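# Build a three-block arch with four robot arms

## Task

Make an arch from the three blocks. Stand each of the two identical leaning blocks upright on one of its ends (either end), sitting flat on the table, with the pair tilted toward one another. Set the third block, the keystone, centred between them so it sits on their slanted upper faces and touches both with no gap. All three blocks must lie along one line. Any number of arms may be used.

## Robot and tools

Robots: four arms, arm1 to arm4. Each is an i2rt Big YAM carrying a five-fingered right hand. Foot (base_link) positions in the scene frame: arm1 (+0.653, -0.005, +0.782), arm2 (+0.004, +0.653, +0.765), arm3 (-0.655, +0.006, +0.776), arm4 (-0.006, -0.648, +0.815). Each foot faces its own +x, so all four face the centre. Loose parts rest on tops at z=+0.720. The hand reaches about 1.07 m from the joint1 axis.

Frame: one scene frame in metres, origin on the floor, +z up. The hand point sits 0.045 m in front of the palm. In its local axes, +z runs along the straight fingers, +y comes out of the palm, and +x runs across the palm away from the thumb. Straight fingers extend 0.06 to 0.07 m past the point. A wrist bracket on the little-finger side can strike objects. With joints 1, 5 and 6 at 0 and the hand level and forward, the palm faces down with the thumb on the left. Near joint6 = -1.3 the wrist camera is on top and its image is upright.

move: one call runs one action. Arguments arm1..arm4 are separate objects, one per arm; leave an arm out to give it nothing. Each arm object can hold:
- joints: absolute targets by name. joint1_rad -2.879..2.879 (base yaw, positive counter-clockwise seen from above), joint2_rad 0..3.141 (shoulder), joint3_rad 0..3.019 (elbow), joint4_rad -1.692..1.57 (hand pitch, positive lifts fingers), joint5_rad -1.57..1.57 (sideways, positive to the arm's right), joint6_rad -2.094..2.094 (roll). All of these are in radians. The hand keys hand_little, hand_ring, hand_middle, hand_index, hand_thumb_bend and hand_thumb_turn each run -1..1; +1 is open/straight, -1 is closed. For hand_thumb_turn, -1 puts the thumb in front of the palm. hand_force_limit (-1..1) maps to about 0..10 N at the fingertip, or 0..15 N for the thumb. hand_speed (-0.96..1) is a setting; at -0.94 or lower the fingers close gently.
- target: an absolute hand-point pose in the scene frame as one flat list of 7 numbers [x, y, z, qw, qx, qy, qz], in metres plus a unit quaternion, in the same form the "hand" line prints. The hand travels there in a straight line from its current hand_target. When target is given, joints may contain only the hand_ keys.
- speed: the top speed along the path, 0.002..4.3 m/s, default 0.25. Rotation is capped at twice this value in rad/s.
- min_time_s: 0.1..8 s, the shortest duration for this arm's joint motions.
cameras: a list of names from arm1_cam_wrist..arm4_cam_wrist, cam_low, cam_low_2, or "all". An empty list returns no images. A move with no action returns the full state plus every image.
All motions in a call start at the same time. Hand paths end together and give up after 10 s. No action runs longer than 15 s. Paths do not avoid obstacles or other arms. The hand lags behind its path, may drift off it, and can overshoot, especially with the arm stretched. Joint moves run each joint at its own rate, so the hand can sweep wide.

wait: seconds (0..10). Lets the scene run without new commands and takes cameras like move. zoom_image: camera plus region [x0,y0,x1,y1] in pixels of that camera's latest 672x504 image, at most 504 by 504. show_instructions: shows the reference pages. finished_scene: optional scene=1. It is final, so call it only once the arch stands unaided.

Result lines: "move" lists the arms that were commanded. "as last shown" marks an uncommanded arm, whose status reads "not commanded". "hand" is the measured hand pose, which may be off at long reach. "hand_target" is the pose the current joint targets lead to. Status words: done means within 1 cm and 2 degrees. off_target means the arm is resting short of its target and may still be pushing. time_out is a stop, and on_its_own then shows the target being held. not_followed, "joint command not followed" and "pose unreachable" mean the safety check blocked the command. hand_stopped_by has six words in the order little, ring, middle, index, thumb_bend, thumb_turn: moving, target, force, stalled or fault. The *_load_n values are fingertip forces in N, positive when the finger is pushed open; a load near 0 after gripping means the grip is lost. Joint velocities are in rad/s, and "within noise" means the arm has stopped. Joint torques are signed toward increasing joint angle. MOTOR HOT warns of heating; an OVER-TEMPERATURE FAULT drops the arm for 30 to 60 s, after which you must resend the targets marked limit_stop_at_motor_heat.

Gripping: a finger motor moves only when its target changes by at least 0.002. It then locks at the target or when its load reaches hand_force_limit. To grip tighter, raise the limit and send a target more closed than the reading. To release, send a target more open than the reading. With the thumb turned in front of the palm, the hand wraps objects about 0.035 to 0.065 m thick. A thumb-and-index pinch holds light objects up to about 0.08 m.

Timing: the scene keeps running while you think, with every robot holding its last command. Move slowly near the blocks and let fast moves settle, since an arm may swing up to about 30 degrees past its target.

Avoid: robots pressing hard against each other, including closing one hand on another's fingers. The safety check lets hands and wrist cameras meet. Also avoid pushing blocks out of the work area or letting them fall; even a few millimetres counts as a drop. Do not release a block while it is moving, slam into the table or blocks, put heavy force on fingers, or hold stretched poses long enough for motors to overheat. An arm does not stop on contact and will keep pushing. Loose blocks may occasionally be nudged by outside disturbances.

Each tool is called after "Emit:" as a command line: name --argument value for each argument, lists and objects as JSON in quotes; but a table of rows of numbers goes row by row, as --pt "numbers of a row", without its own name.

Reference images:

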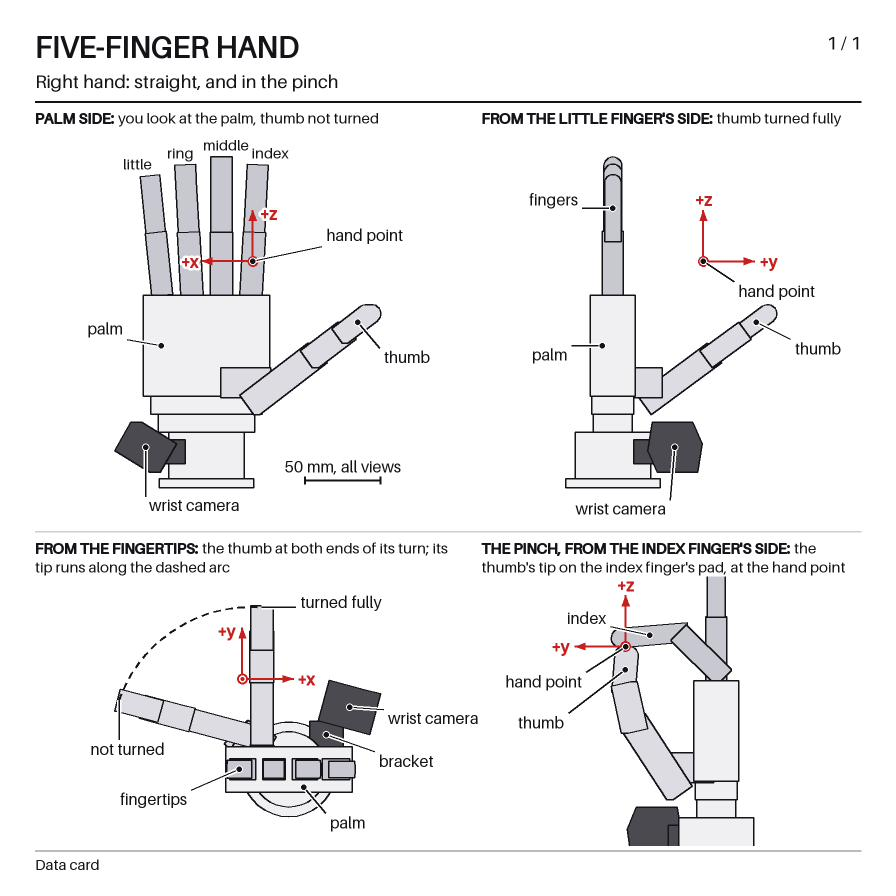

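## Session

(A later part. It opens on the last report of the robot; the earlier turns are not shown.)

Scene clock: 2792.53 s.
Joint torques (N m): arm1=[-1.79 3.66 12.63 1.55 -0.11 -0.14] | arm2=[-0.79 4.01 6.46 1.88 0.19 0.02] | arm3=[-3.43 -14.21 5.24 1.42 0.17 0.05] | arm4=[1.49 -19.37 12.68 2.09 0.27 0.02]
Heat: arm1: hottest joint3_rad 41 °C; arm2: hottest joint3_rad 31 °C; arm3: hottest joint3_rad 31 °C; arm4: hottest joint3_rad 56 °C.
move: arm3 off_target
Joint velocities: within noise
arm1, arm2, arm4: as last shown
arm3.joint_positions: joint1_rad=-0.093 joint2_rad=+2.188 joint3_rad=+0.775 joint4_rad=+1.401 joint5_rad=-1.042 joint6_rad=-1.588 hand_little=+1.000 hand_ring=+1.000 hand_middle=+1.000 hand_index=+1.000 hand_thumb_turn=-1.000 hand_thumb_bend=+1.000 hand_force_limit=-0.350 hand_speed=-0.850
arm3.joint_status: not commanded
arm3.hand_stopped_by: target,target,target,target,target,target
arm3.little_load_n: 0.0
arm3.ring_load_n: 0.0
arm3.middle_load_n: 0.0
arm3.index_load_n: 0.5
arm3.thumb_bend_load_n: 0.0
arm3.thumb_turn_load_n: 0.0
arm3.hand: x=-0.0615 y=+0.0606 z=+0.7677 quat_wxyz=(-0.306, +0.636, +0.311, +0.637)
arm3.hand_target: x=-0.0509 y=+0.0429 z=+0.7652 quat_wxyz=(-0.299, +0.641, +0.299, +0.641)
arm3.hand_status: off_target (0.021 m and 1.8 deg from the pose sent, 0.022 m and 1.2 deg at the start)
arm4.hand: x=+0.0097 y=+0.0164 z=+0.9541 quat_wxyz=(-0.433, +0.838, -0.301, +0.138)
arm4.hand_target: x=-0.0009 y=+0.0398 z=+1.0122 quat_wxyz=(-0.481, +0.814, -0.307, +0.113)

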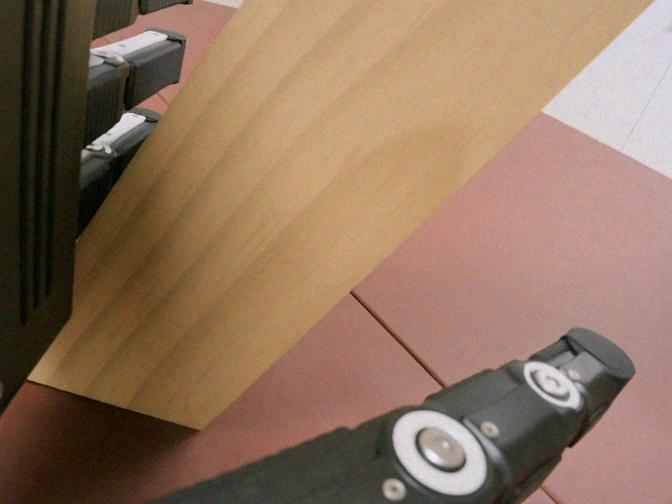

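Emit:
move --cameras '["arm1_cam_wrist", "cam_low"]'

Emit:
zoom_image --camera "arm1_cam_wrist" --region '[400, 0, 672, 204]'

Emit:
zoom_image --camera "cam_low" --region '[290, 200, 380, 300]'

Scene clock: 2801.10 s.
Joint torques (N m): arm1=[-2.26 3.72 12.49 1.48 -0.11 -0.15] | arm2=[-0.85 4.25 6.5 1.92 0.19 0.02] | arm3=[-3.25 -14.21 5.27 1.44 0.18 0.09] | arm4=[1.49 -19.49 12.7 2.1 0.26 0.02]
Heat: arm1: hottest joint3_rad 41 °C; arm2: hottest joint3_rad 31 °C; arm3: hottest joint3_rad 31 °C; arm4: hottest joint3_rad 56 °C.
Joint velocities: within noise
arm1.joint_positions: joint1_rad=+0.176 joint2_rad=+0.226 joint3_rad=+0.234 joint4_rad=-0.203 joint5_rad=-0.116 joint6_rad=-1.369 hand_little=+1.000 hand_ring=+1.000 hand_middle=+1.000 hand_index=+1.000 hand_thumb_turn=-1.000 hand_thumb_bend=+1.000 hand_force_limit=-0.350 hand_speed=-0.850
arm1.joint_status: not commanded
arm1.hand_stopped_by: target,target,target,target,target,target
arm1.little_load_n: 0.0
arm1.ring_load_n: 0.0
arm1.middle_load_n: 0.0
arm1.index_load_n: 0.0
arm1.thumb_bend_load_n: 0.0
arm1.thumb_turn_load_n: 0.0
arm1.hand: x=+0.3420 y=-0.0228 z=+0.9724 quat_wxyz=(-0.616, -0.019, +0.772, -0.156) (m; scene frame)
arm1.hand_target: x=+0.3402 y=-0.0201 z=+0.9997 quat_wxyz=(-0.633, -0.021, +0.759, -0.153) (m; scene frame)
arm1.hand_status: not commanded
arm2.joint_positions: joint1_rad=-0.035 joint2_rad=+0.598 joint3_rad=+1.402 joint4_rad=-1.432 joint5_rad=+0.144 joint6_rad=-0.899 hand_little=+1.000 hand_ring=+1.000 hand_middle=+1.000 hand_index=+1.000 hand_thumb_turn=+1.000 hand_thumb_bend=+1.000 hand_force_limit=+0.000 hand_speed=-0.800
arm2.joint_status: not commanded
arm2.hand_stopped_by: target,target,target,target,target,target
arm2.little_load_n: 0.0
arm2.ring_load_n: 0.0
arm2.middle_load_n: 0.0
arm2.index_load_n: 0.0
arm2.thumb_bend_load_n: 0.0
arm2.thumb_turn_load_n: 0.5
arm2.hand: x=-0.0600 y=+0.4722 z=+1.2376 quat_wxyz=(+0.270, +0.333, -0.823, +0.374) (m; scene frame)
arm2.hand_target: x=-0.0599 y=+0.4721 z=+1.2467 quat_wxyz=(+0.274, +0.330, -0.818, +0.383) (m; scene frame)
arm2.hand_status: not commanded
arm3.joint_positions: joint1_rad=-0.093 joint2_rad=+2.188 joint3_rad=+0.775 joint4_rad=+1.401 joint5_rad=-1.042 joint6_rad=-1.588 hand_little=+1.000 hand_ring=+1.000 hand_middle=+1.000 hand_index=+1.000 hand_thumb_turn=-1.000 hand_thumb_bend=+1.000 hand_force_limit=-0.350 hand_speed=-0.850
arm3.joint_status: not commanded
arm3.hand_stopped_by: target,target,target,target,target,target
arm3.little_load_n: 0.0
arm3.ring_load_n: 0.0
arm3.middle_load_n: 0.0
arm3.index_load_n: 0.0
arm3.thumb_bend_load_n: 0.0
arm3.thumb_turn_load_n: 0.5
arm3.hand: x=-0.0615 y=+0.0606 z=+0.7677 quat_wxyz=(-0.306, +0.636, +0.311, +0.637) (m; scene frame)
arm3.hand_target: x=-0.0509 y=+0.0429 z=+0.7652 quat_wxyz=(-0.299, +0.641, +0.299, +0.641) (m; scene frame)
arm3.hand_status: off_target (0.021 m and 1.8 deg from the pose sent, 0.022 m and 1.2 deg at the start)
arm4.joint_positions: joint1_rad=+0.078 joint2_rad=+1.693 joint3_rad=+1.315 joint4_rad=-0.373 joint5_rad=+0.571 joint6_rad=+0.503 hand_little=+0.318 hand_ring=+0.320 hand_middle=+0.327 hand_index=+0.346 hand_thumb_turn=-0.870 hand_thumb_bend=+0.554 hand_force_limit=-0.300 hand_speed=-0.950
arm4.joint_status: not commanded
arm4.hand_stopped_by: target,target,force,target,force,target
arm4.little_load_n: 0.0
arm4.ring_load_n: 0.5
arm4.middle_load_n: 3.0
arm4.index_load_n: 2.0
arm4.thumb_bend_load_n: 6.5
arm4.thumb_turn_load_n: 0.0
arm4.hand: x=+0.0097 y=+0.0164 z=+0.9541 quat_wxyz=(-0.433, +0.838, -0.301, +0.138) (m; scene frame)
arm4.hand_target: x=-0.0009 y=+0.0398 z=+1.0122 quat_wxyz=(-0.481, +0.814, -0.307, +0.113) (m; scene frame)
arm4.hand_status: not commanded
pictures: arm1_cam_wrist, cam_low

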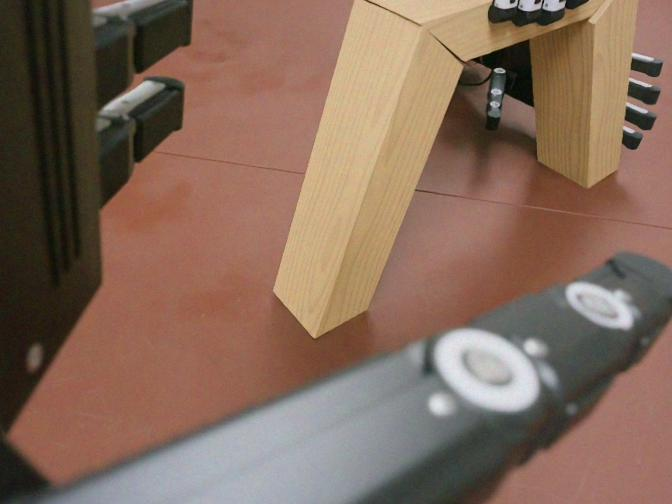

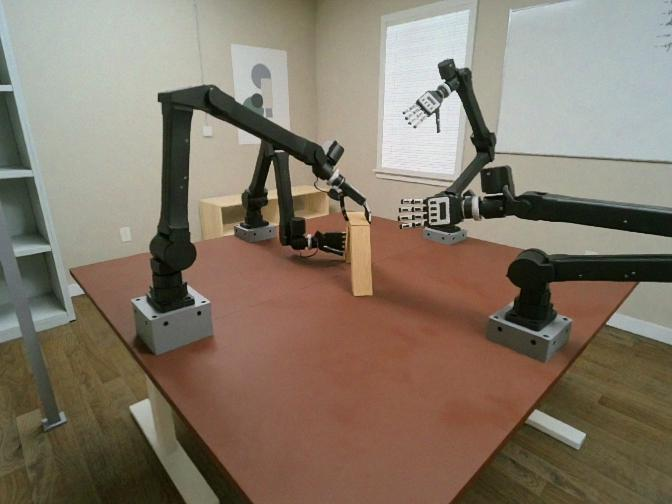

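Scaled by 1.853 from the camera's image (finer frame: 960x720).

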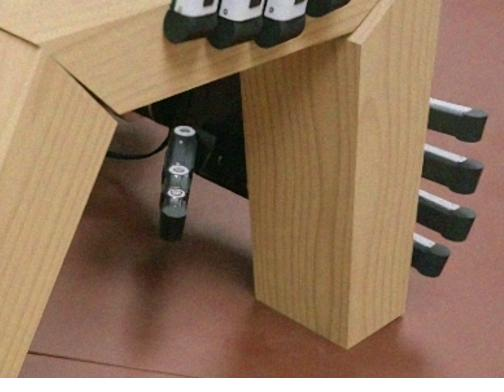

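Scaled by 5.040 from the camera's image (finer frame: 960x720).

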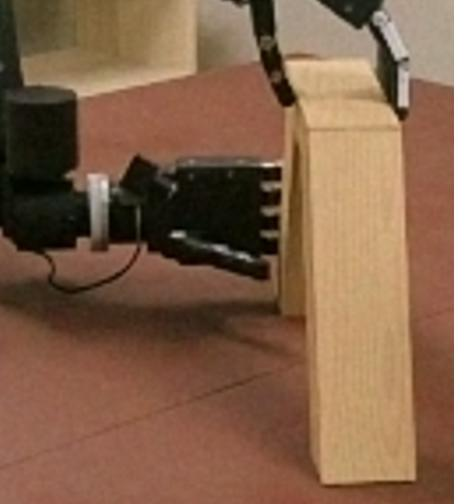

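Emit:
move --arm3 '{"target": [-0.0450, 0.0380, 0.765, -0.299, 0.641, 0.299, 0.641], "speed": 0.03}' --cameras '["arm1_cam_wrist", "arm3_cam_wrist"]'

Emit:
zoom_image --camera "arm1_cam_wrist" --region '[400, 0, 672, 204]'

Scene clock: 2807.97 s.
Joint torques (N m): arm1=[-1.85 3.6 12.7 1.55 -0.06 -0.2] | arm2=[-0.85 4.13 6.48 1.85 0.18 0.02] | arm3=[-3.49 -14.33 5.44 1.47 0.19 0] | arm4=[1.26 -19.37 12.74 2.07 0.27 0.02]
Heat: arm1: hottest joint3_rad 41 °C; arm2: hottest joint3_rad 31 °C; arm3: hottest joint3_rad 30 °C; arm4: hottest joint3_rad 56 °C.
move: arm3 off_target
Joint velocities: within noise
arm1, arm2, arm4: as last shown
arm2.ring_load_n: -0.5
arm2.thumb_turn_load_n: 0.0
arm3.joint_positions: joint1_rad=-0.103 joint2_rad=+2.192 joint3_rad=+0.790 joint4_rad=+1.387 joint5_rad=-1.053 joint6_rad=-1.587 hand_little=+1.000 hand_ring=+1.000 hand_middle=+1.000 hand_index=+1.000 hand_thumb_turn=-1.000 hand_thumb_bend=+1.000 hand_force_limit=-0.350 hand_speed=-0.850
arm3.joint_status: not commanded
arm3.hand_stopped_by: target,target,target,target,target,target
arm3.little_load_n: 0.0
arm3.ring_load_n: 0.0
arm3.middle_load_n: 0.0
arm3.index_load_n: 0.0
arm3.thumb_bend_load_n: 0.0
arm3.thumb_turn_load_n: 0.0
arm3.hand: x=-0.0574 y=+0.0558 z=+0.7667 quat_wxyz=(-0.307, +0.637, +0.310, +0.635)
arm3.hand_target: x=-0.0458 y=+0.0378 z=+0.7655 quat_wxyz=(-0.299, +0.641, +0.299, +0.641)
arm3.hand_status: off_target (0.022 m and 1.8 deg from the pose sent, 0.028 m and 1.8 deg at the start)
arm4.joint_positions: joint1_rad=+0.078 joint2_rad=+1.692 joint3_rad=+1.315 joint4_rad=-0.373 joint5_rad=+0.571 joint6_rad=+0.503 hand_little=+0.318 hand_ring=+0.320 hand_middle=+0.327 hand_index=+0.346 hand_thumb_turn=-0.870 hand_thumb_bend=+0.554 hand_force_limit=-0.300 hand_speed=-0.950
arm4.ring_load_n: 1.0
arm4.hand: x=+0.0098 y=+0.0164 z=+0.9551 quat_wxyz=(-0.434, +0.838, -0.301, +0.138)

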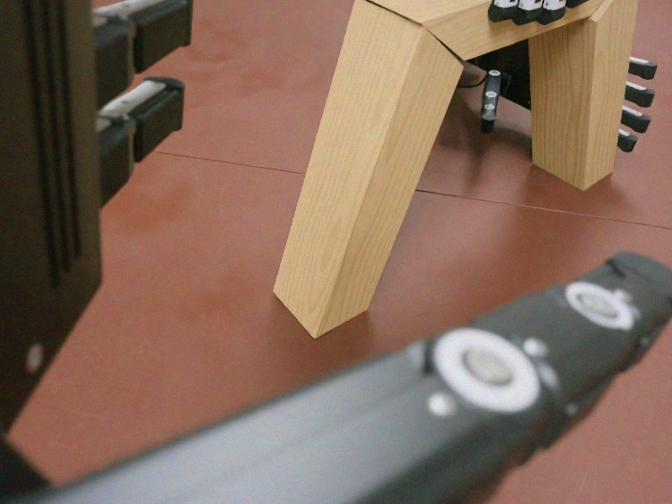

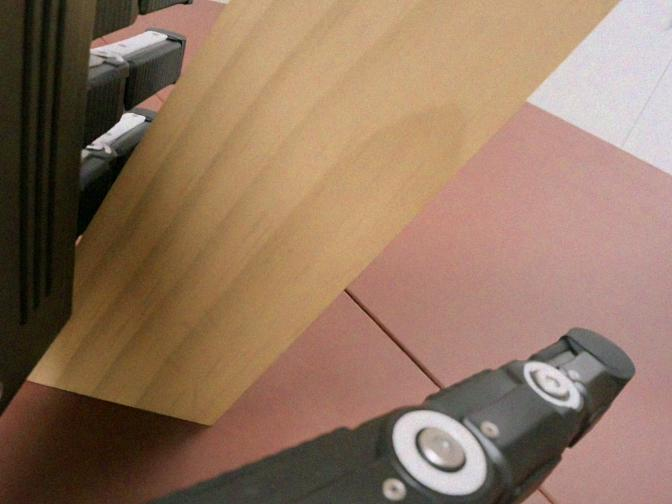

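Scaled by 1.853 from the camera's image (finer frame: 960x720).

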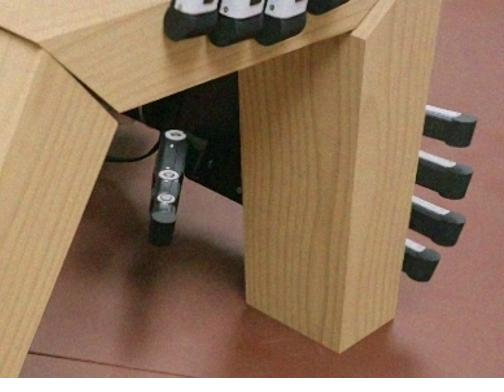

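Emit:
zoom_image --camera "arm1_cam_wrist" --region '[515, 120, 635, 210]'

Emit:
zoom_image --camera "arm3_cam_wrist" --region '[0, 340, 240, 504]'

Emit:
move --cameras '["cam_low_2"]'

Emit:
zoom_image --camera "cam_low_2" --region '[290, 205, 420, 302]'

Emit:
zoom_image --camera "cam_low_2" --region '[318, 215, 346, 241]'

Scaled by 4.200 from the camera's image (finer frame: 960x720).

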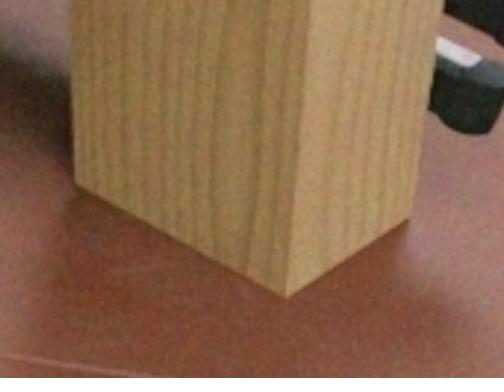

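Scaled by 2.100 from the camera's image (finer frame: 960x720).

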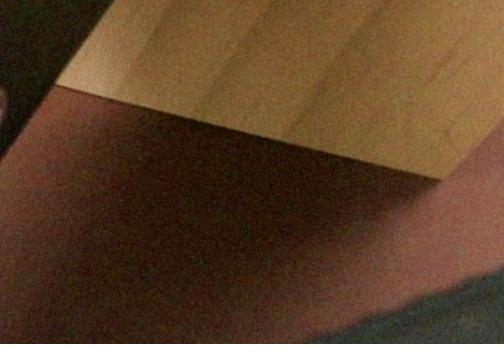

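Scene clock: 2818.07 s.
Joint torques (N m): arm1=[-1.67 3.37 12.42 1.43 -0.09 -0.16] | arm2=[-0.91 4.19 6.48 1.98 0.18 0.02] | arm3=[-3.08 -14.74 5.49 1.48 0.25 0.05] | arm4=[1.38 -19.25 12.71 2.04 0.26 0.02]
Heat: arm1: hottest joint3_rad 41 °C; arm2: hottest joint3_rad 31 °C; arm3: hottest joint3_rad 30 °C; arm4: hottest joint3_rad 57 °C.
Joint velocities: within noise
arm1.joint_positions: joint1_rad=+0.176 joint2_rad=+0.226 joint3_rad=+0.234 joint4_rad=-0.203 joint5_rad=-0.116 joint6_rad=-1.369 hand_little=+1.000 hand_ring=+1.000 hand_middle=+1.000 hand_index=+1.000 hand_thumb_turn=-1.000 hand_thumb_bend=+1.000 hand_force_limit=-0.350 hand_speed=-0.850
arm1.joint_status: not commanded
arm1.hand_stopped_by: target,target,target,target,target,target
arm1.little_load_n: 0.0
arm1.ring_load_n: 0.0
arm1.middle_load_n: -0.5
arm1.index_load_n: 0.0
arm1.thumb_bend_load_n: 0.0
arm1.thumb_turn_load_n: 0.5
arm1.hand: x=+0.3420 y=-0.0228 z=+0.9724 quat_wxyz=(-0.616, -0.019, +0.772, -0.156) (m; scene frame)
arm1.hand_target: x=+0.3402 y=-0.0201 z=+0.9997 quat_wxyz=(-0.633, -0.021, +0.759, -0.153) (m; scene frame)
arm1.hand_status: not commanded
arm2.joint_positions: joint1_rad=-0.035 joint2_rad=+0.598 joint3_rad=+1.402 joint4_rad=-1.432 joint5_rad=+0.144 joint6_rad=-0.899 hand_little=+1.000 hand_ring=+1.000 hand_middle=+1.000 hand_index=+1.000 hand_thumb_turn=+1.000 hand_thumb_bend=+1.000 hand_force_limit=+0.000 hand_speed=-0.800
arm2.joint_status: not commanded
arm2.hand_stopped_by: target,target,target,target,target,target
arm2.little_load_n: 0.0
arm2.ring_load_n: 0.0
arm2.middle_load_n: 0.0
arm2.index_load_n: 0.0
arm2.thumb_bend_load_n: 0.0
arm2.thumb_turn_load_n: -0.5
arm2.hand: x=-0.0600 y=+0.4722 z=+1.2376 quat_wxyz=(+0.270, +0.333, -0.823, +0.374) (m; scene frame)
arm2.hand_target: x=-0.0599 y=+0.4721 z=+1.2467 quat_wxyz=(+0.274, +0.330, -0.818, +0.383) (m; scene frame)
arm2.hand_status: not commanded
arm3.joint_positions: joint1_rad=-0.103 joint2_rad=+2.192 joint3_rad=+0.790 joint4_rad=+1.387 joint5_rad=-1.053 joint6_rad=-1.587 hand_little=+1.000 hand_ring=+1.000 hand_middle=+1.000 hand_index=+1.000 hand_thumb_turn=-1.000 hand_thumb_bend=+1.000 hand_force_limit=-0.350 hand_speed=-0.850
arm3.joint_status: not commanded
arm3.hand_stopped_by: target,target,target,target,target,target
arm3.little_load_n: 0.0
arm3.ring_load_n: 0.5
arm3.middle_load_n: 0.0
arm3.index_load_n: 0.0
arm3.thumb_bend_load_n: 0.0
arm3.thumb_turn_load_n: 0.0
arm3.hand: x=-0.0574 y=+0.0558 z=+0.7667 quat_wxyz=(-0.307, +0.637, +0.310, +0.635) (m; scene frame)
arm3.hand_target: x=-0.0458 y=+0.0378 z=+0.7655 quat_wxyz=(-0.299, +0.641, +0.299, +0.641) (m; scene frame)
arm3.hand_status: off_target (0.022 m and 1.8 deg from the pose sent, 0.028 m and 1.8 deg at the start)
arm4.joint_positions: joint1_rad=+0.078 joint2_rad=+1.692 joint3_rad=+1.315 joint4_rad=-0.373 joint5_rad=+0.571 joint6_rad=+0.503 hand_little=+0.318 hand_ring=+0.320 hand_middle=+0.327 hand_index=+0.346 hand_thumb_turn=-0.870 hand_thumb_bend=+0.554 hand_force_limit=-0.300 hand_speed=-0.950
arm4.joint_status: not commanded
arm4.hand_stopped_by: target,target,force,target,force,target
arm4.little_load_n: -0.5
arm4.ring_load_n: 1.0
arm4.middle_load_n: 3.5
arm4.index_load_n: 1.5
arm4.thumb_bend_load_n: 6.0
arm4.thumb_turn_load_n: 0.0
arm4.hand: x=+0.0098 y=+0.0164 z=+0.9551 quat_wxyz=(-0.434, +0.838, -0.301, +0.138) (m; scene frame)
arm4.hand_target: x=-0.0009 y=+0.0398 z=+1.0122 quat_wxyz=(-0.481, +0.814, -0.307, +0.113) (m; scene frame)
arm4.hand_status: not commanded
pictures: cam_low_2

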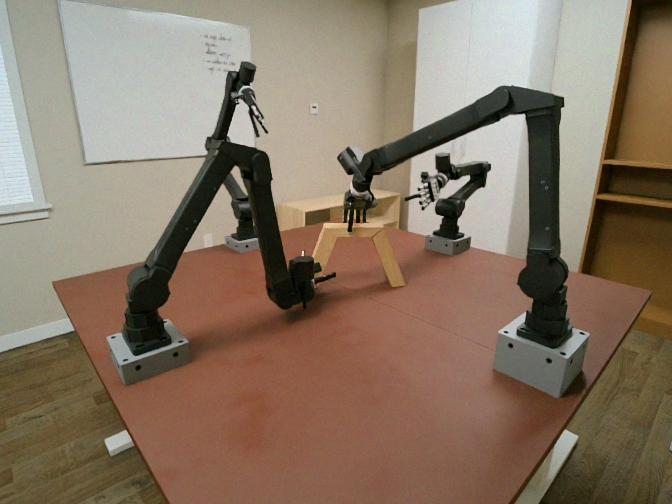

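Scaled by 3.877 from the camera's image (finer frame: 960x720).

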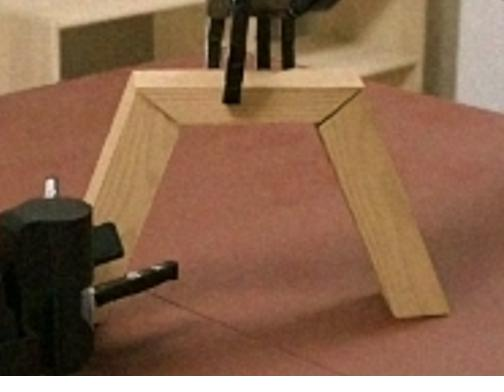

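Scaled by 18.000 from the camera's image (finer frame: 960x720).

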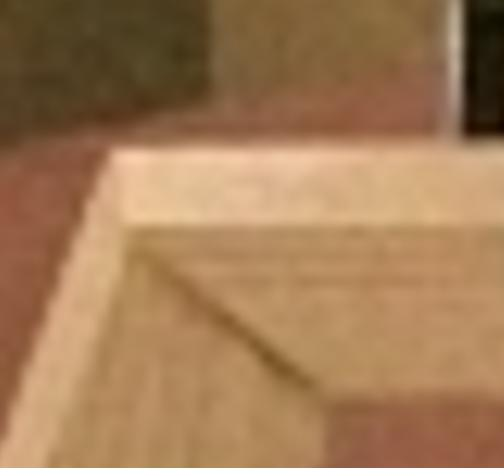

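Emit:
zoom_image --camera "cam_low_2" --region '[364, 215, 392, 241]'

Emit:
zoom_image --camera "cam_low_2" --region '[385, 275, 412, 295]'

Emit:
zoom_image --camera "cam_low_2" --region '[320, 210, 390, 250]'

Scaled by 18.000 from the camera's image (finer frame: 960x720).

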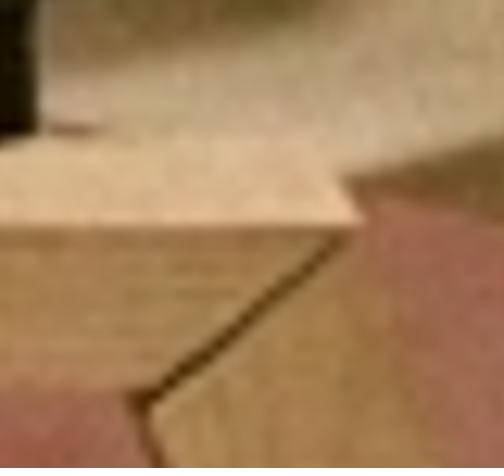

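Scaled by 18.667 from the camera's image (finer frame: 960x720).

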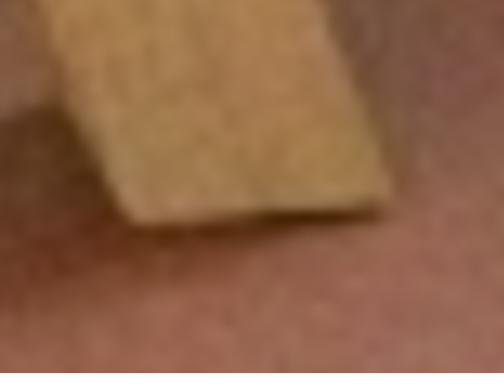

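Scaled by 7.200 from the camera's image (finer frame: 960x720).

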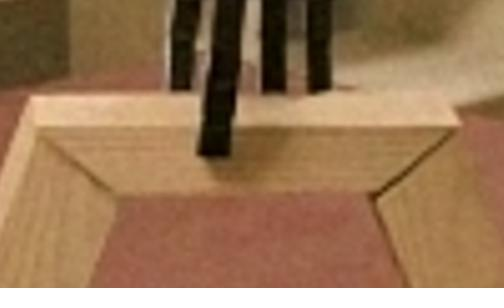

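Emit:
move --arm1 '{"target": [0.295, 0.020, 0.860, -0.641, -0.299, 0.641, -0.299], "speed": 0.15}' --cameras '["arm1_cam_wrist", "cam_low", "cam_low_2"]'

Scene clock: 2849.80 s.
Joint torques (N m): arm1=[-1.55 -4.19 1.85 1.92 0.07 0.08] | arm2=[-0.73 4.19 6.45 1.94 0.18 0.02] | arm3=[-2.67 -14.33 5.65 1.25 0.26 0.03] | arm4=[1.32 -19.37 12.68 2.09 0.26 0.04]
Heat: arm1: hottest joint3_rad 40 °C; arm2: hottest joint3_rad 31 °C; arm3: hottest joint3_rad 30 °C; arm4: hottest joint3_rad 57 °C.
move: arm1 done
Joint velocities: within noise
arm1.joint_positions: joint1_rad=-0.595 joint2_rad=+1.710 joint3_rad=+0.174 joint4_rad=+1.495 joint5_rad=-1.501 joint6_rad=-1.620 hand_little=+1.000 hand_ring=+1.000 hand_middle=+1.000 hand_index=+1.000 hand_thumb_turn=-1.000 hand_thumb_bend=+1.000 hand_force_limit=-0.350 hand_speed=-0.850
arm1.joint_status: not commanded
arm1.hand_stopped_by: target,target,target,target,target,target
arm1.little_load_n: 0.0
arm1.ring_load_n: 0.0
arm1.middle_load_n: 0.0
arm1.index_load_n: 0.0
arm1.thumb_bend_load_n: 0.0
arm1.thumb_turn_load_n: 0.5
arm1.hand: x=+0.2963 y=+0.0157 z=+0.8622 quat_wxyz=(-0.639, -0.306, +0.639, -0.299)
arm1.hand_target: x=+0.2951 y=+0.0200 z=+0.8601 quat_wxyz=(-0.640, -0.299, +0.642, -0.298)
arm1.hand_status: done (0.005 m and 0.8 deg from the pose sent, 0.129 m and 39.3 deg at the start)
arm2, arm3, arm4: as last shown
arm2.ring_load_n: -0.5
arm2.thumb_turn_load_n: 0.0
arm3.ring_load_n: 0.0
arm3.thumb_turn_load_n: 0.5
arm4.little_load_n: 0.0
arm4.ring_load_n: 0.5
arm4.middle_load_n: 3.0
arm4.index_load_n: 2.0
arm4.thumb_bend_load_n: 6.5

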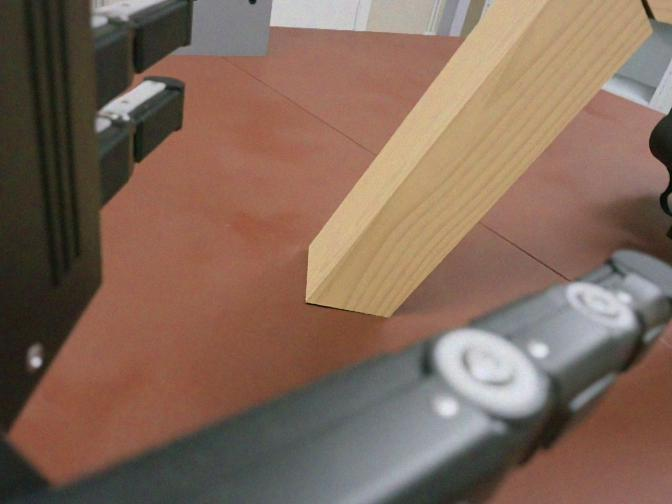

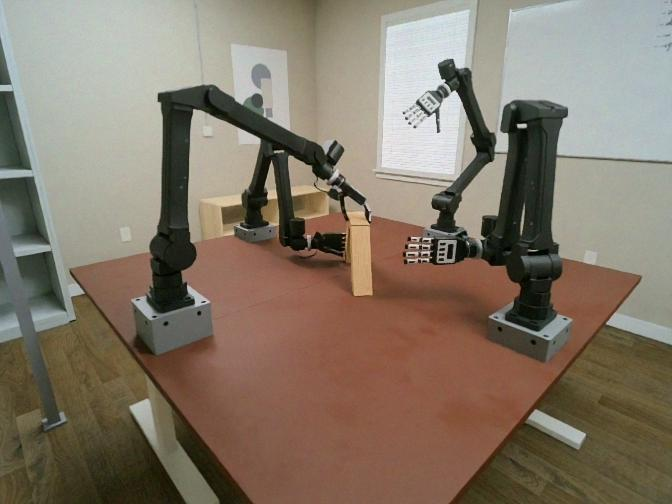

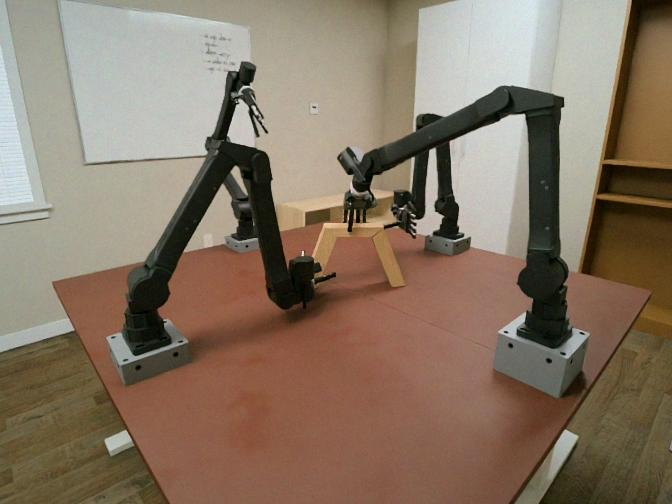

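Emit:
move --arm1 '{"target":[0.287,0.025,0.79,-0.641,-0.299,0.641,-0.299],"speed":0.08}' --cameras '["cam_low_2","arm1_cam_wrist","cam_low"]'

Scene clock: 2874.93 s.
Joint torques (N m): arm1=[-1.38 -7 -0.29 1.83 -0.23 -0.12] | arm2=[-0.62 4.13 6.48 1.91 0.18 0.03] | arm3=[-3.78 -14.1 5.65 1.35 0.27 0.07] | arm4=[1.61 -19.31 12.68 2.03 0.25 0.02]
Heat: arm1: hottest joint3_rad 37 °C; arm2: hottest joint3_rad 31 °C; arm3: hottest joint3_rad 29 °C; arm4: hottest joint3_rad 57 °C.
move: arm1 done
Joint velocities: within noise
arm1.joint_positions: joint1_rad=-0.595 joint2_rad=+2.057 joint3_rad=+0.247 joint4_rad=+1.559 joint5_rad=-1.500 joint6_rad=-1.802 hand_little=+1.000 hand_ring=+1.000 hand_middle=+1.000 hand_index=+1.000 hand_thumb_turn=-1.000 hand_thumb_bend=+1.000 hand_force_limit=-0.350 hand_speed=-0.850
arm1.joint_status: not commanded
arm1.hand_stopped_by: target,target,target,target,target,target
arm1.little_load_n: 0.0
arm1.ring_load_n: 0.0
arm1.middle_load_n: 0.0
arm1.index_load_n: 0.0
arm1.thumb_bend_load_n: -0.5
arm1.thumb_turn_load_n: 0.5
arm1.hand: x=+0.2884 y=+0.0217 z=+0.7906 quat_wxyz=(-0.630, -0.300, +0.647, -0.306)
arm1.hand_target: x=+0.2871 y=+0.0253 z=+0.7901 quat_wxyz=(-0.634, -0.303, +0.645, -0.298)
arm1.hand_status: done (0.004 m and 1.6 deg from the pose sent, 0.073 m and 0.8 deg at the start; a joint's target at an end of its range on 21 of 48 steps)
arm2, arm3, arm4: as last shown
arm2.ring_load_n: 0.0
arm3.thumb_turn_load_n: 0.0
pictures: arm1_cam_wrist, cam_low, cam_low_2

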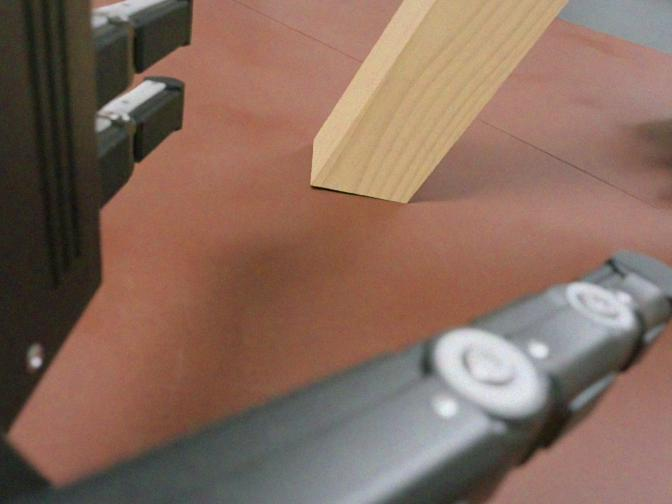

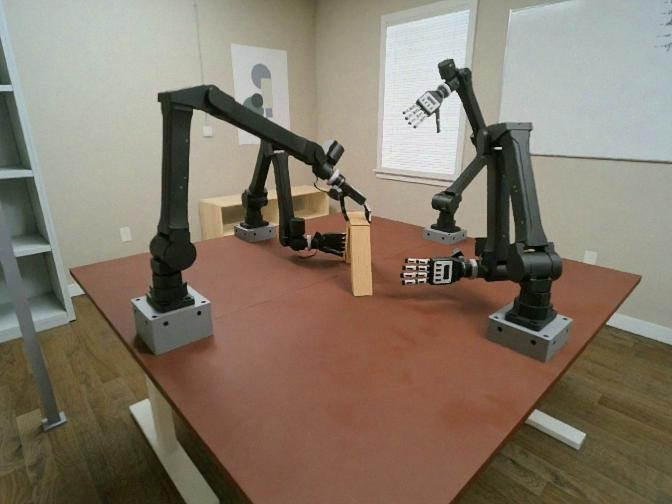

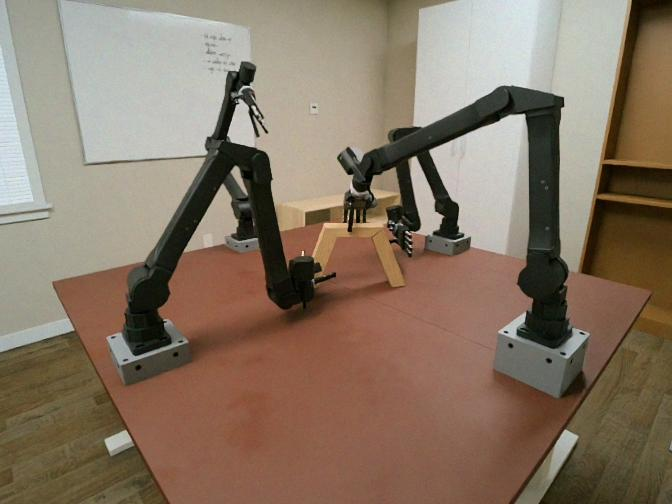

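Emit:
move --arm1 '{"target":[0.197,-0.055,0.787,-0.641,-0.299,0.641,-0.299],"speed":0.08}' --cameras '["cam_low_2","arm1_cam_wrist","cam_low"]'

Emit:
zoom_image --camera "cam_low_2" --region '[290, 205, 440, 305]'

Scene clock: 2894.07 s.
Joint torques (N m): arm1=[0.26 -8.82 0.9 2.35 0.03 0.11] | arm2=[-0.79 4.01 6.46 1.91 0.18 0.04] | arm3=[-2.43 -14.86 5.48 1.44 0.21 0.06] | arm4=[1.32 -19.43 12.72 2.06 0.27 0.02]
Heat: arm1: hottest joint3_rad 35 °C; arm2: hottest joint3_rad 31 °C; arm3: hottest joint3_rad 29 °C; arm4: hottest joint3_rad 57 °C.
move: arm1 off_target
Joint velocities: within noise
arm1.joint_positions: joint1_rad=-0.194 joint2_rad=+2.052 joint3_rad=+0.380 joint4_rad=+1.559 joint5_rad=-1.094 joint6_rad=-1.667 hand_little=+1.000 hand_ring=+1.000 hand_middle=+1.000 hand_index=+1.000 hand_thumb_turn=-1.000 hand_thumb_bend=+1.000 hand_force_limit=-0.350 hand_speed=-0.850
arm1.joint_status: not commanded
arm1.hand_stopped_by: target,target,target,target,target,target
arm1.little_load_n: 0.0
arm1.ring_load_n: 0.0
arm1.middle_load_n: 0.0
arm1.index_load_n: 0.0
arm1.thumb_bend_load_n: 0.0
arm1.thumb_turn_load_n: 0.5
arm1.hand: x=+0.1986 y=-0.0524 z=+0.7870 quat_wxyz=(-0.622, -0.308, +0.657, -0.295)
arm1.hand_target: x=+0.1968 y=-0.0549 z=+0.7872 quat_wxyz=(-0.623, -0.308, +0.655, -0.297)
arm1.hand_status: off_target (0.003 m and 3.0 deg from the pose sent, 0.119 m and 1.7 deg at the start; a joint's target at an end of its range on 63 of 64 steps)
arm2, arm3, arm4: as last shown
arm3.index_load_n: 0.5
arm4.index_load_n: 1.5
pictures: arm1_cam_wrist, cam_low, cam_low_2

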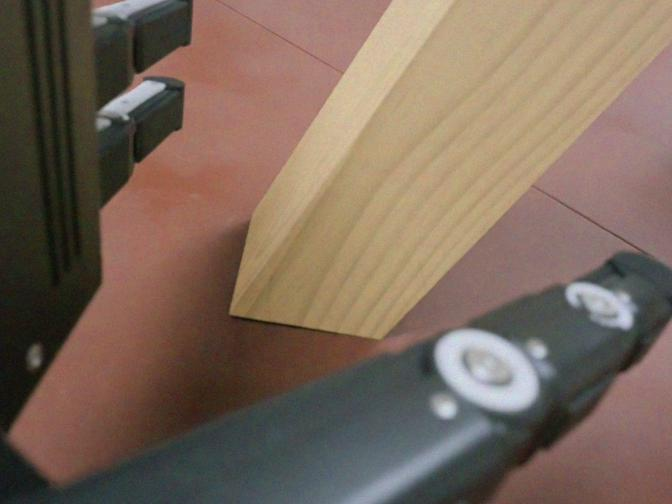

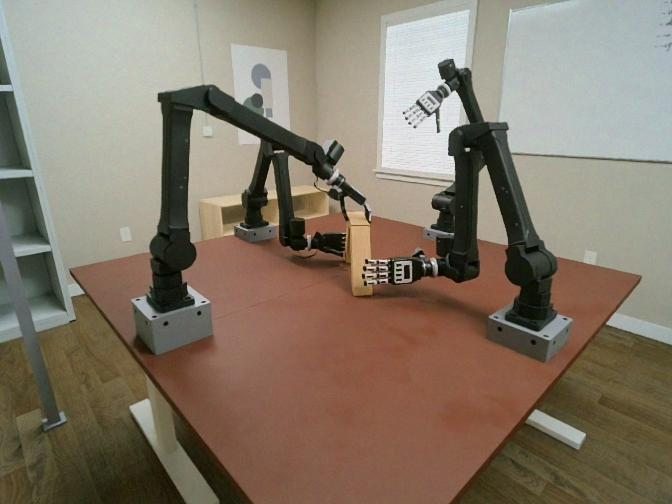

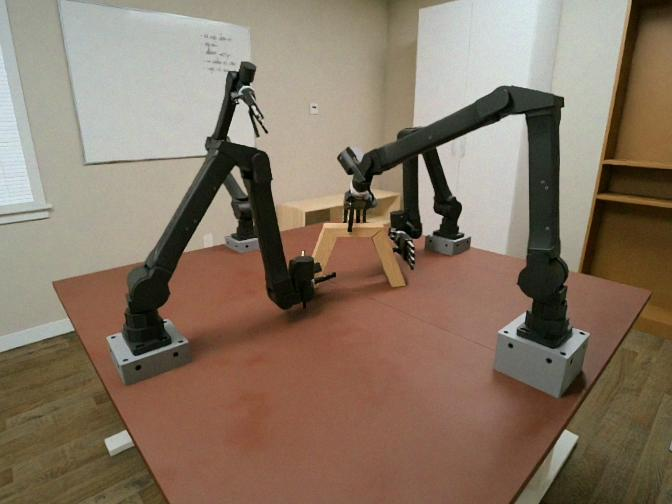

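Scaled by 3.360 from the camera's image (finer frame: 960x720).

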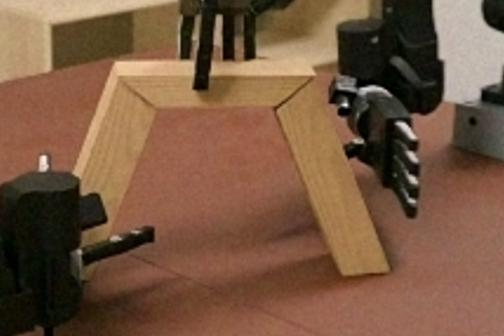

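Emit:
move --arm1 '{"target":[0.179,-0.0615,0.767,-0.641,-0.299,0.641,-0.299],"speed":0.06}' --cameras '["cam_low_2","arm1_cam_wrist"]'

Emit:
zoom_image --camera "cam_low_2" --region '[290, 205, 440, 305]'

Scene clock: 2900.67 s.
Joint torques (N m): arm1=[0.03 -9.41 1.13 2.25 0.01 0.01] | arm2=[-0.73 4.07 6.48 1.88 0.18 0.02] | arm3=[-3.78 -14.21 5.63 1.4 0.25 0.06] | arm4=[1.32 -19.19 12.64 2 0.26 0.03]
Heat: arm1: hottest joint3_rad 34 °C; arm2: hottest joint3_rad 31 °C; arm3: hottest joint3_rad 29 °C; arm4: hottest joint3_rad 57 °C.
move: arm1 off_target
Joint velocities: within noise
arm1.joint_positions: joint1_rad=-0.164 joint2_rad=+2.114 joint3_rad=+0.439 joint4_rad=+1.559 joint5_rad=-1.064 joint6_rad=-1.667 hand_little=+1.000 hand_ring=+1.000 hand_middle=+1.000 hand_index=+1.000 hand_thumb_turn=-1.000 hand_thumb_bend=+1.000 hand_force_limit=-0.350 hand_speed=-0.850
arm1.joint_status: not commanded
arm1.hand_stopped_by: target,target,target,target,target,target
arm1.little_load_n: 0.0
arm1.ring_load_n: 0.0
arm1.middle_load_n: 0.0
arm1.index_load_n: 0.0
arm1.thumb_bend_load_n: 0.0
arm1.thumb_turn_load_n: 0.0
arm1.hand: x=+0.1798 y=-0.0577 z=+0.7708 quat_wxyz=(-0.621, -0.308, +0.658, -0.294)
arm1.hand_target: x=+0.1790 y=-0.0614 z=+0.7673 quat_wxyz=(-0.620, -0.310, +0.657, -0.297)
arm1.hand_status: off_target (0.005 m and 3.3 deg from the pose sent, 0.029 m and 3.0 deg at the start; a joint's target at an end of its range on 29 of 29 steps)
arm2, arm3, arm4: as last shown
arm2.little_load_n: 0.5
arm2.middle_load_n: -0.5
arm3.index_load_n: 0.0
arm3.thumb_bend_load_n: -0.5
arm3.thumb_turn_load_n: 0.5
arm4.index_load_n: 2.0
pictures: arm1_cam_wrist, cam_low_2

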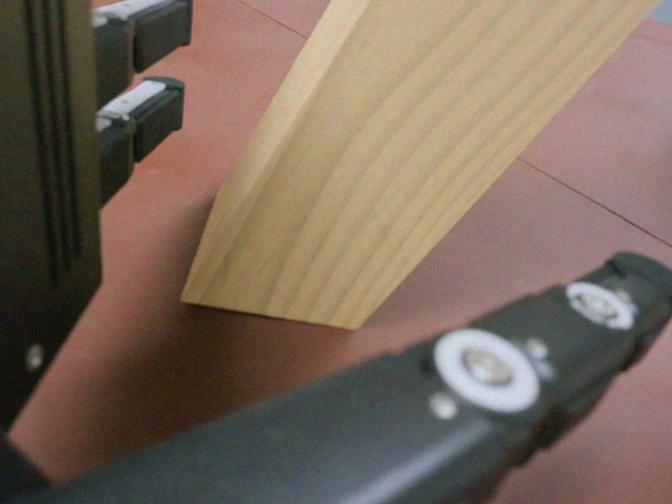

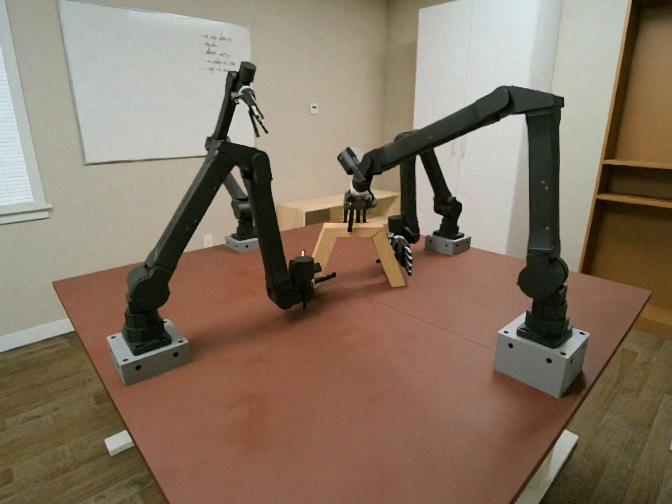

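Scaled by 3.360 from the camera's image (finer frame: 960x720).

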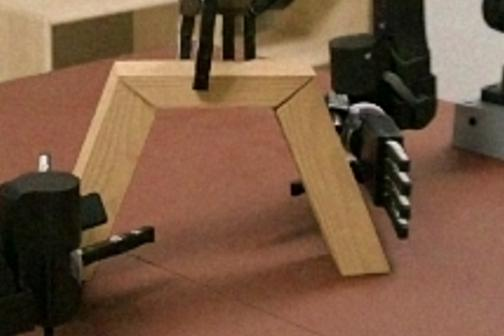

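Emit:
move --arm1 '{"target":[0.1625,-0.0628,0.765,-0.620,-0.310,0.657,-0.297],"speed":0.04}' --cameras '["cam_low_2","arm1_cam_wrist"]'

Emit:
zoom_image --camera "cam_low_2" --region '[365, 205, 425, 305]'

Scene clock: 2910.50 s.
Joint torques (N m): arm1=[0.5 -8.94 1.44 1.06 0.1 0.02] | arm2=[-0.67 4.07 6.42 1.91 0.2 0.03] | arm3=[-2.37 -15.15 5.63 1.33 0.27 0.09] | arm4=[1.44 -19.37 12.68 2.07 0.25 0.02]
Heat: arm1: hottest joint3_rad 33 °C; arm2: hottest joint3_rad 31 °C; arm3: hottest joint3_rad 29 °C; arm4: hottest joint3_rad 57 °C.
move: arm1 off_target
Joint velocities: within noise
arm1.joint_positions: joint1_rad=-0.152 joint2_rad=+2.114 joint3_rad=+0.481 joint4_rad=+1.545 joint5_rad=-1.052 joint6_rad=-1.667 hand_little=+1.000 hand_ring=+1.000 hand_middle=+1.000 hand_index=+1.000 hand_thumb_turn=-1.000 hand_thumb_bend=+1.000 hand_force_limit=-0.350 hand_speed=-0.850
arm1.joint_status: not commanded
arm1.hand_stopped_by: target,target,target,target,target,target
arm1.little_load_n: 0.0
arm1.ring_load_n: 0.0
arm1.middle_load_n: 0.0
arm1.index_load_n: 0.5
arm1.thumb_bend_load_n: 0.0
arm1.thumb_turn_load_n: 0.5
arm1.hand: x=+0.1623 y=-0.0582 z=+0.7754 quat_wxyz=(-0.629, -0.314, +0.651, -0.288)
arm1.hand_target: x=+0.1627 y=-0.0627 z=+0.7652 quat_wxyz=(-0.620, -0.310, +0.657, -0.297)
arm1.hand_status: off_target (0.011 m and 1.7 deg from the pose sent, 0.019 m and 0.4 deg at the start)
arm2, arm3, arm4: as last shown
arm2.little_load_n: 0.0
arm2.middle_load_n: 0.0
arm2.thumb_turn_load_n: -0.5
arm3.thumb_bend_load_n: 0.0
arm4.ring_load_n: 1.0
arm4.index_load_n: 1.5
pictures: arm1_cam_wrist, cam_low_2

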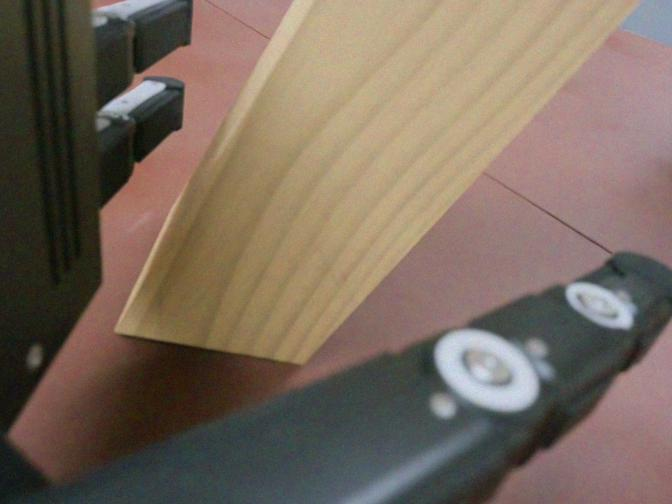

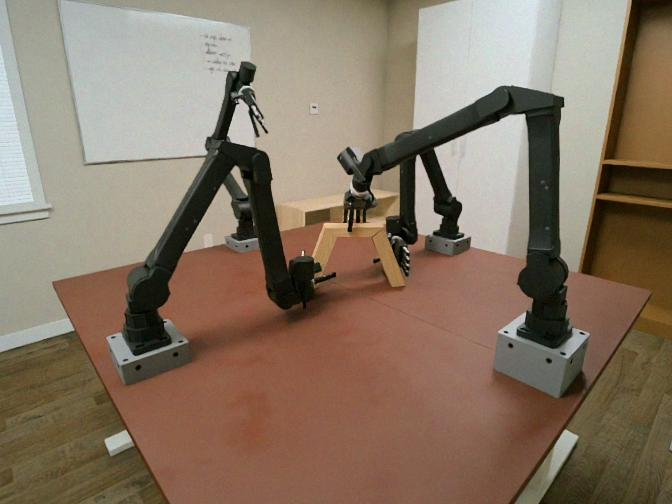

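Scaled by 5.040 from the camera's image (finer frame: 960x720).

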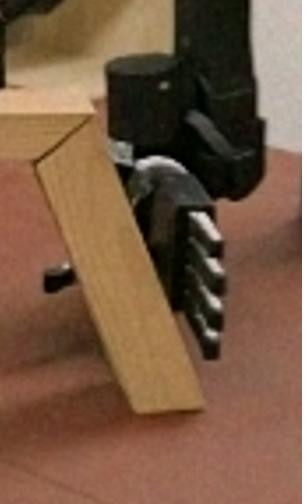

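Emit:
move --arm1 '{"target":[0.1575,-0.0595,0.757,-0.620,-0.310,0.657,-0.297],"speed":0.04}' --cameras '["cam_low_2","arm1_cam_wrist"]'

Emit:
zoom_image --camera "cam_low_2" --region '[365, 205, 425, 305]'

Scene clock: 2916.80 s.
Joint torques (N m): arm1=[-0.44 -9.47 1.48 1.36 -0.25 0.02] | arm2=[-0.67 4.07 6.46 1.94 0.18 0.03] | arm3=[-3.31 -14.33 5.76 1.32 0.28 0.06] | arm4=[1.44 -19.25 12.74 2.09 0.26 0.03]
Heat: arm1: hottest joint3_rad 33 °C; arm2: hottest joint3_rad 31 °C; arm3: hottest joint3_rad 29 °C; arm4: hottest joint3_rad 57 °C.
move: arm1 done
Joint velocities: within noise
arm1.joint_positions: joint1_rad=-0.152 joint2_rad=+2.146 joint3_rad=+0.503 joint4_rad=+1.545 joint5_rad=-1.053 joint6_rad=-1.667 hand_little=+1.000 hand_ring=+1.000 hand_middle=+1.000 hand_index=+1.000 hand_thumb_turn=-1.000 hand_thumb_bend=+1.000 hand_force_limit=-0.350 hand_speed=-0.850
arm1.joint_status: not commanded
arm1.hand_stopped_by: target,target,target,target,target,target
arm1.little_load_n: 0.0
arm1.ring_load_n: 0.0
arm1.middle_load_n: -0.5
arm1.index_load_n: 0.0
arm1.thumb_bend_load_n: 0.0
arm1.thumb_turn_load_n: 0.5
arm1.hand: x=+0.1575 y=-0.0574 z=+0.7654 quat_wxyz=(-0.626, -0.312, +0.653, -0.290)
arm1.hand_target: x=+0.1576 y=-0.0594 z=+0.7571 quat_wxyz=(-0.620, -0.310, +0.657, -0.297)
arm1.hand_status: done (0.009 m and 1.1 deg from the pose sent, 0.019 m and 1.6 deg at the start)
arm2, arm3, arm4: as last shown
arm2.thumb_turn_load_n: 0.0
arm4.index_load_n: 2.0
arm4.thumb_turn_load_n: -0.5
pictures: arm1_cam_wrist, cam_low_2

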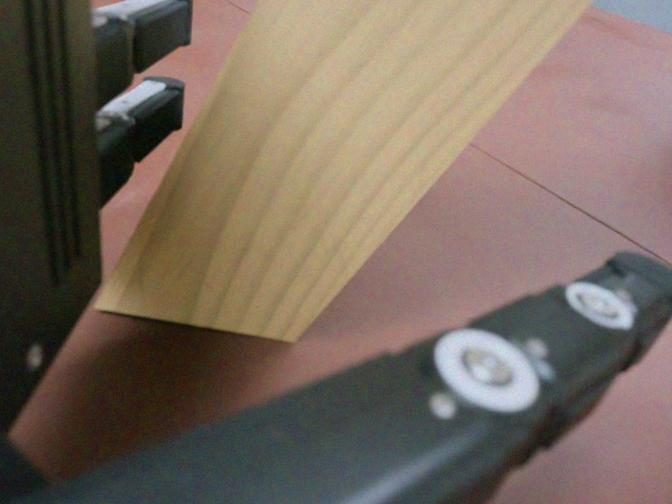

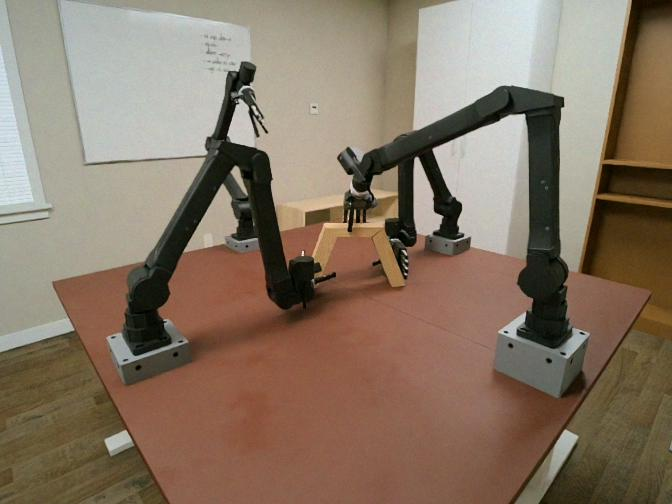

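Scaled by 5.040 from the camera's image (finer frame: 960x720).

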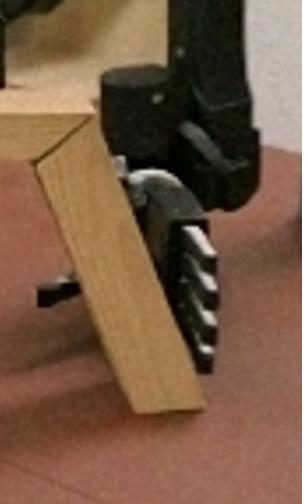

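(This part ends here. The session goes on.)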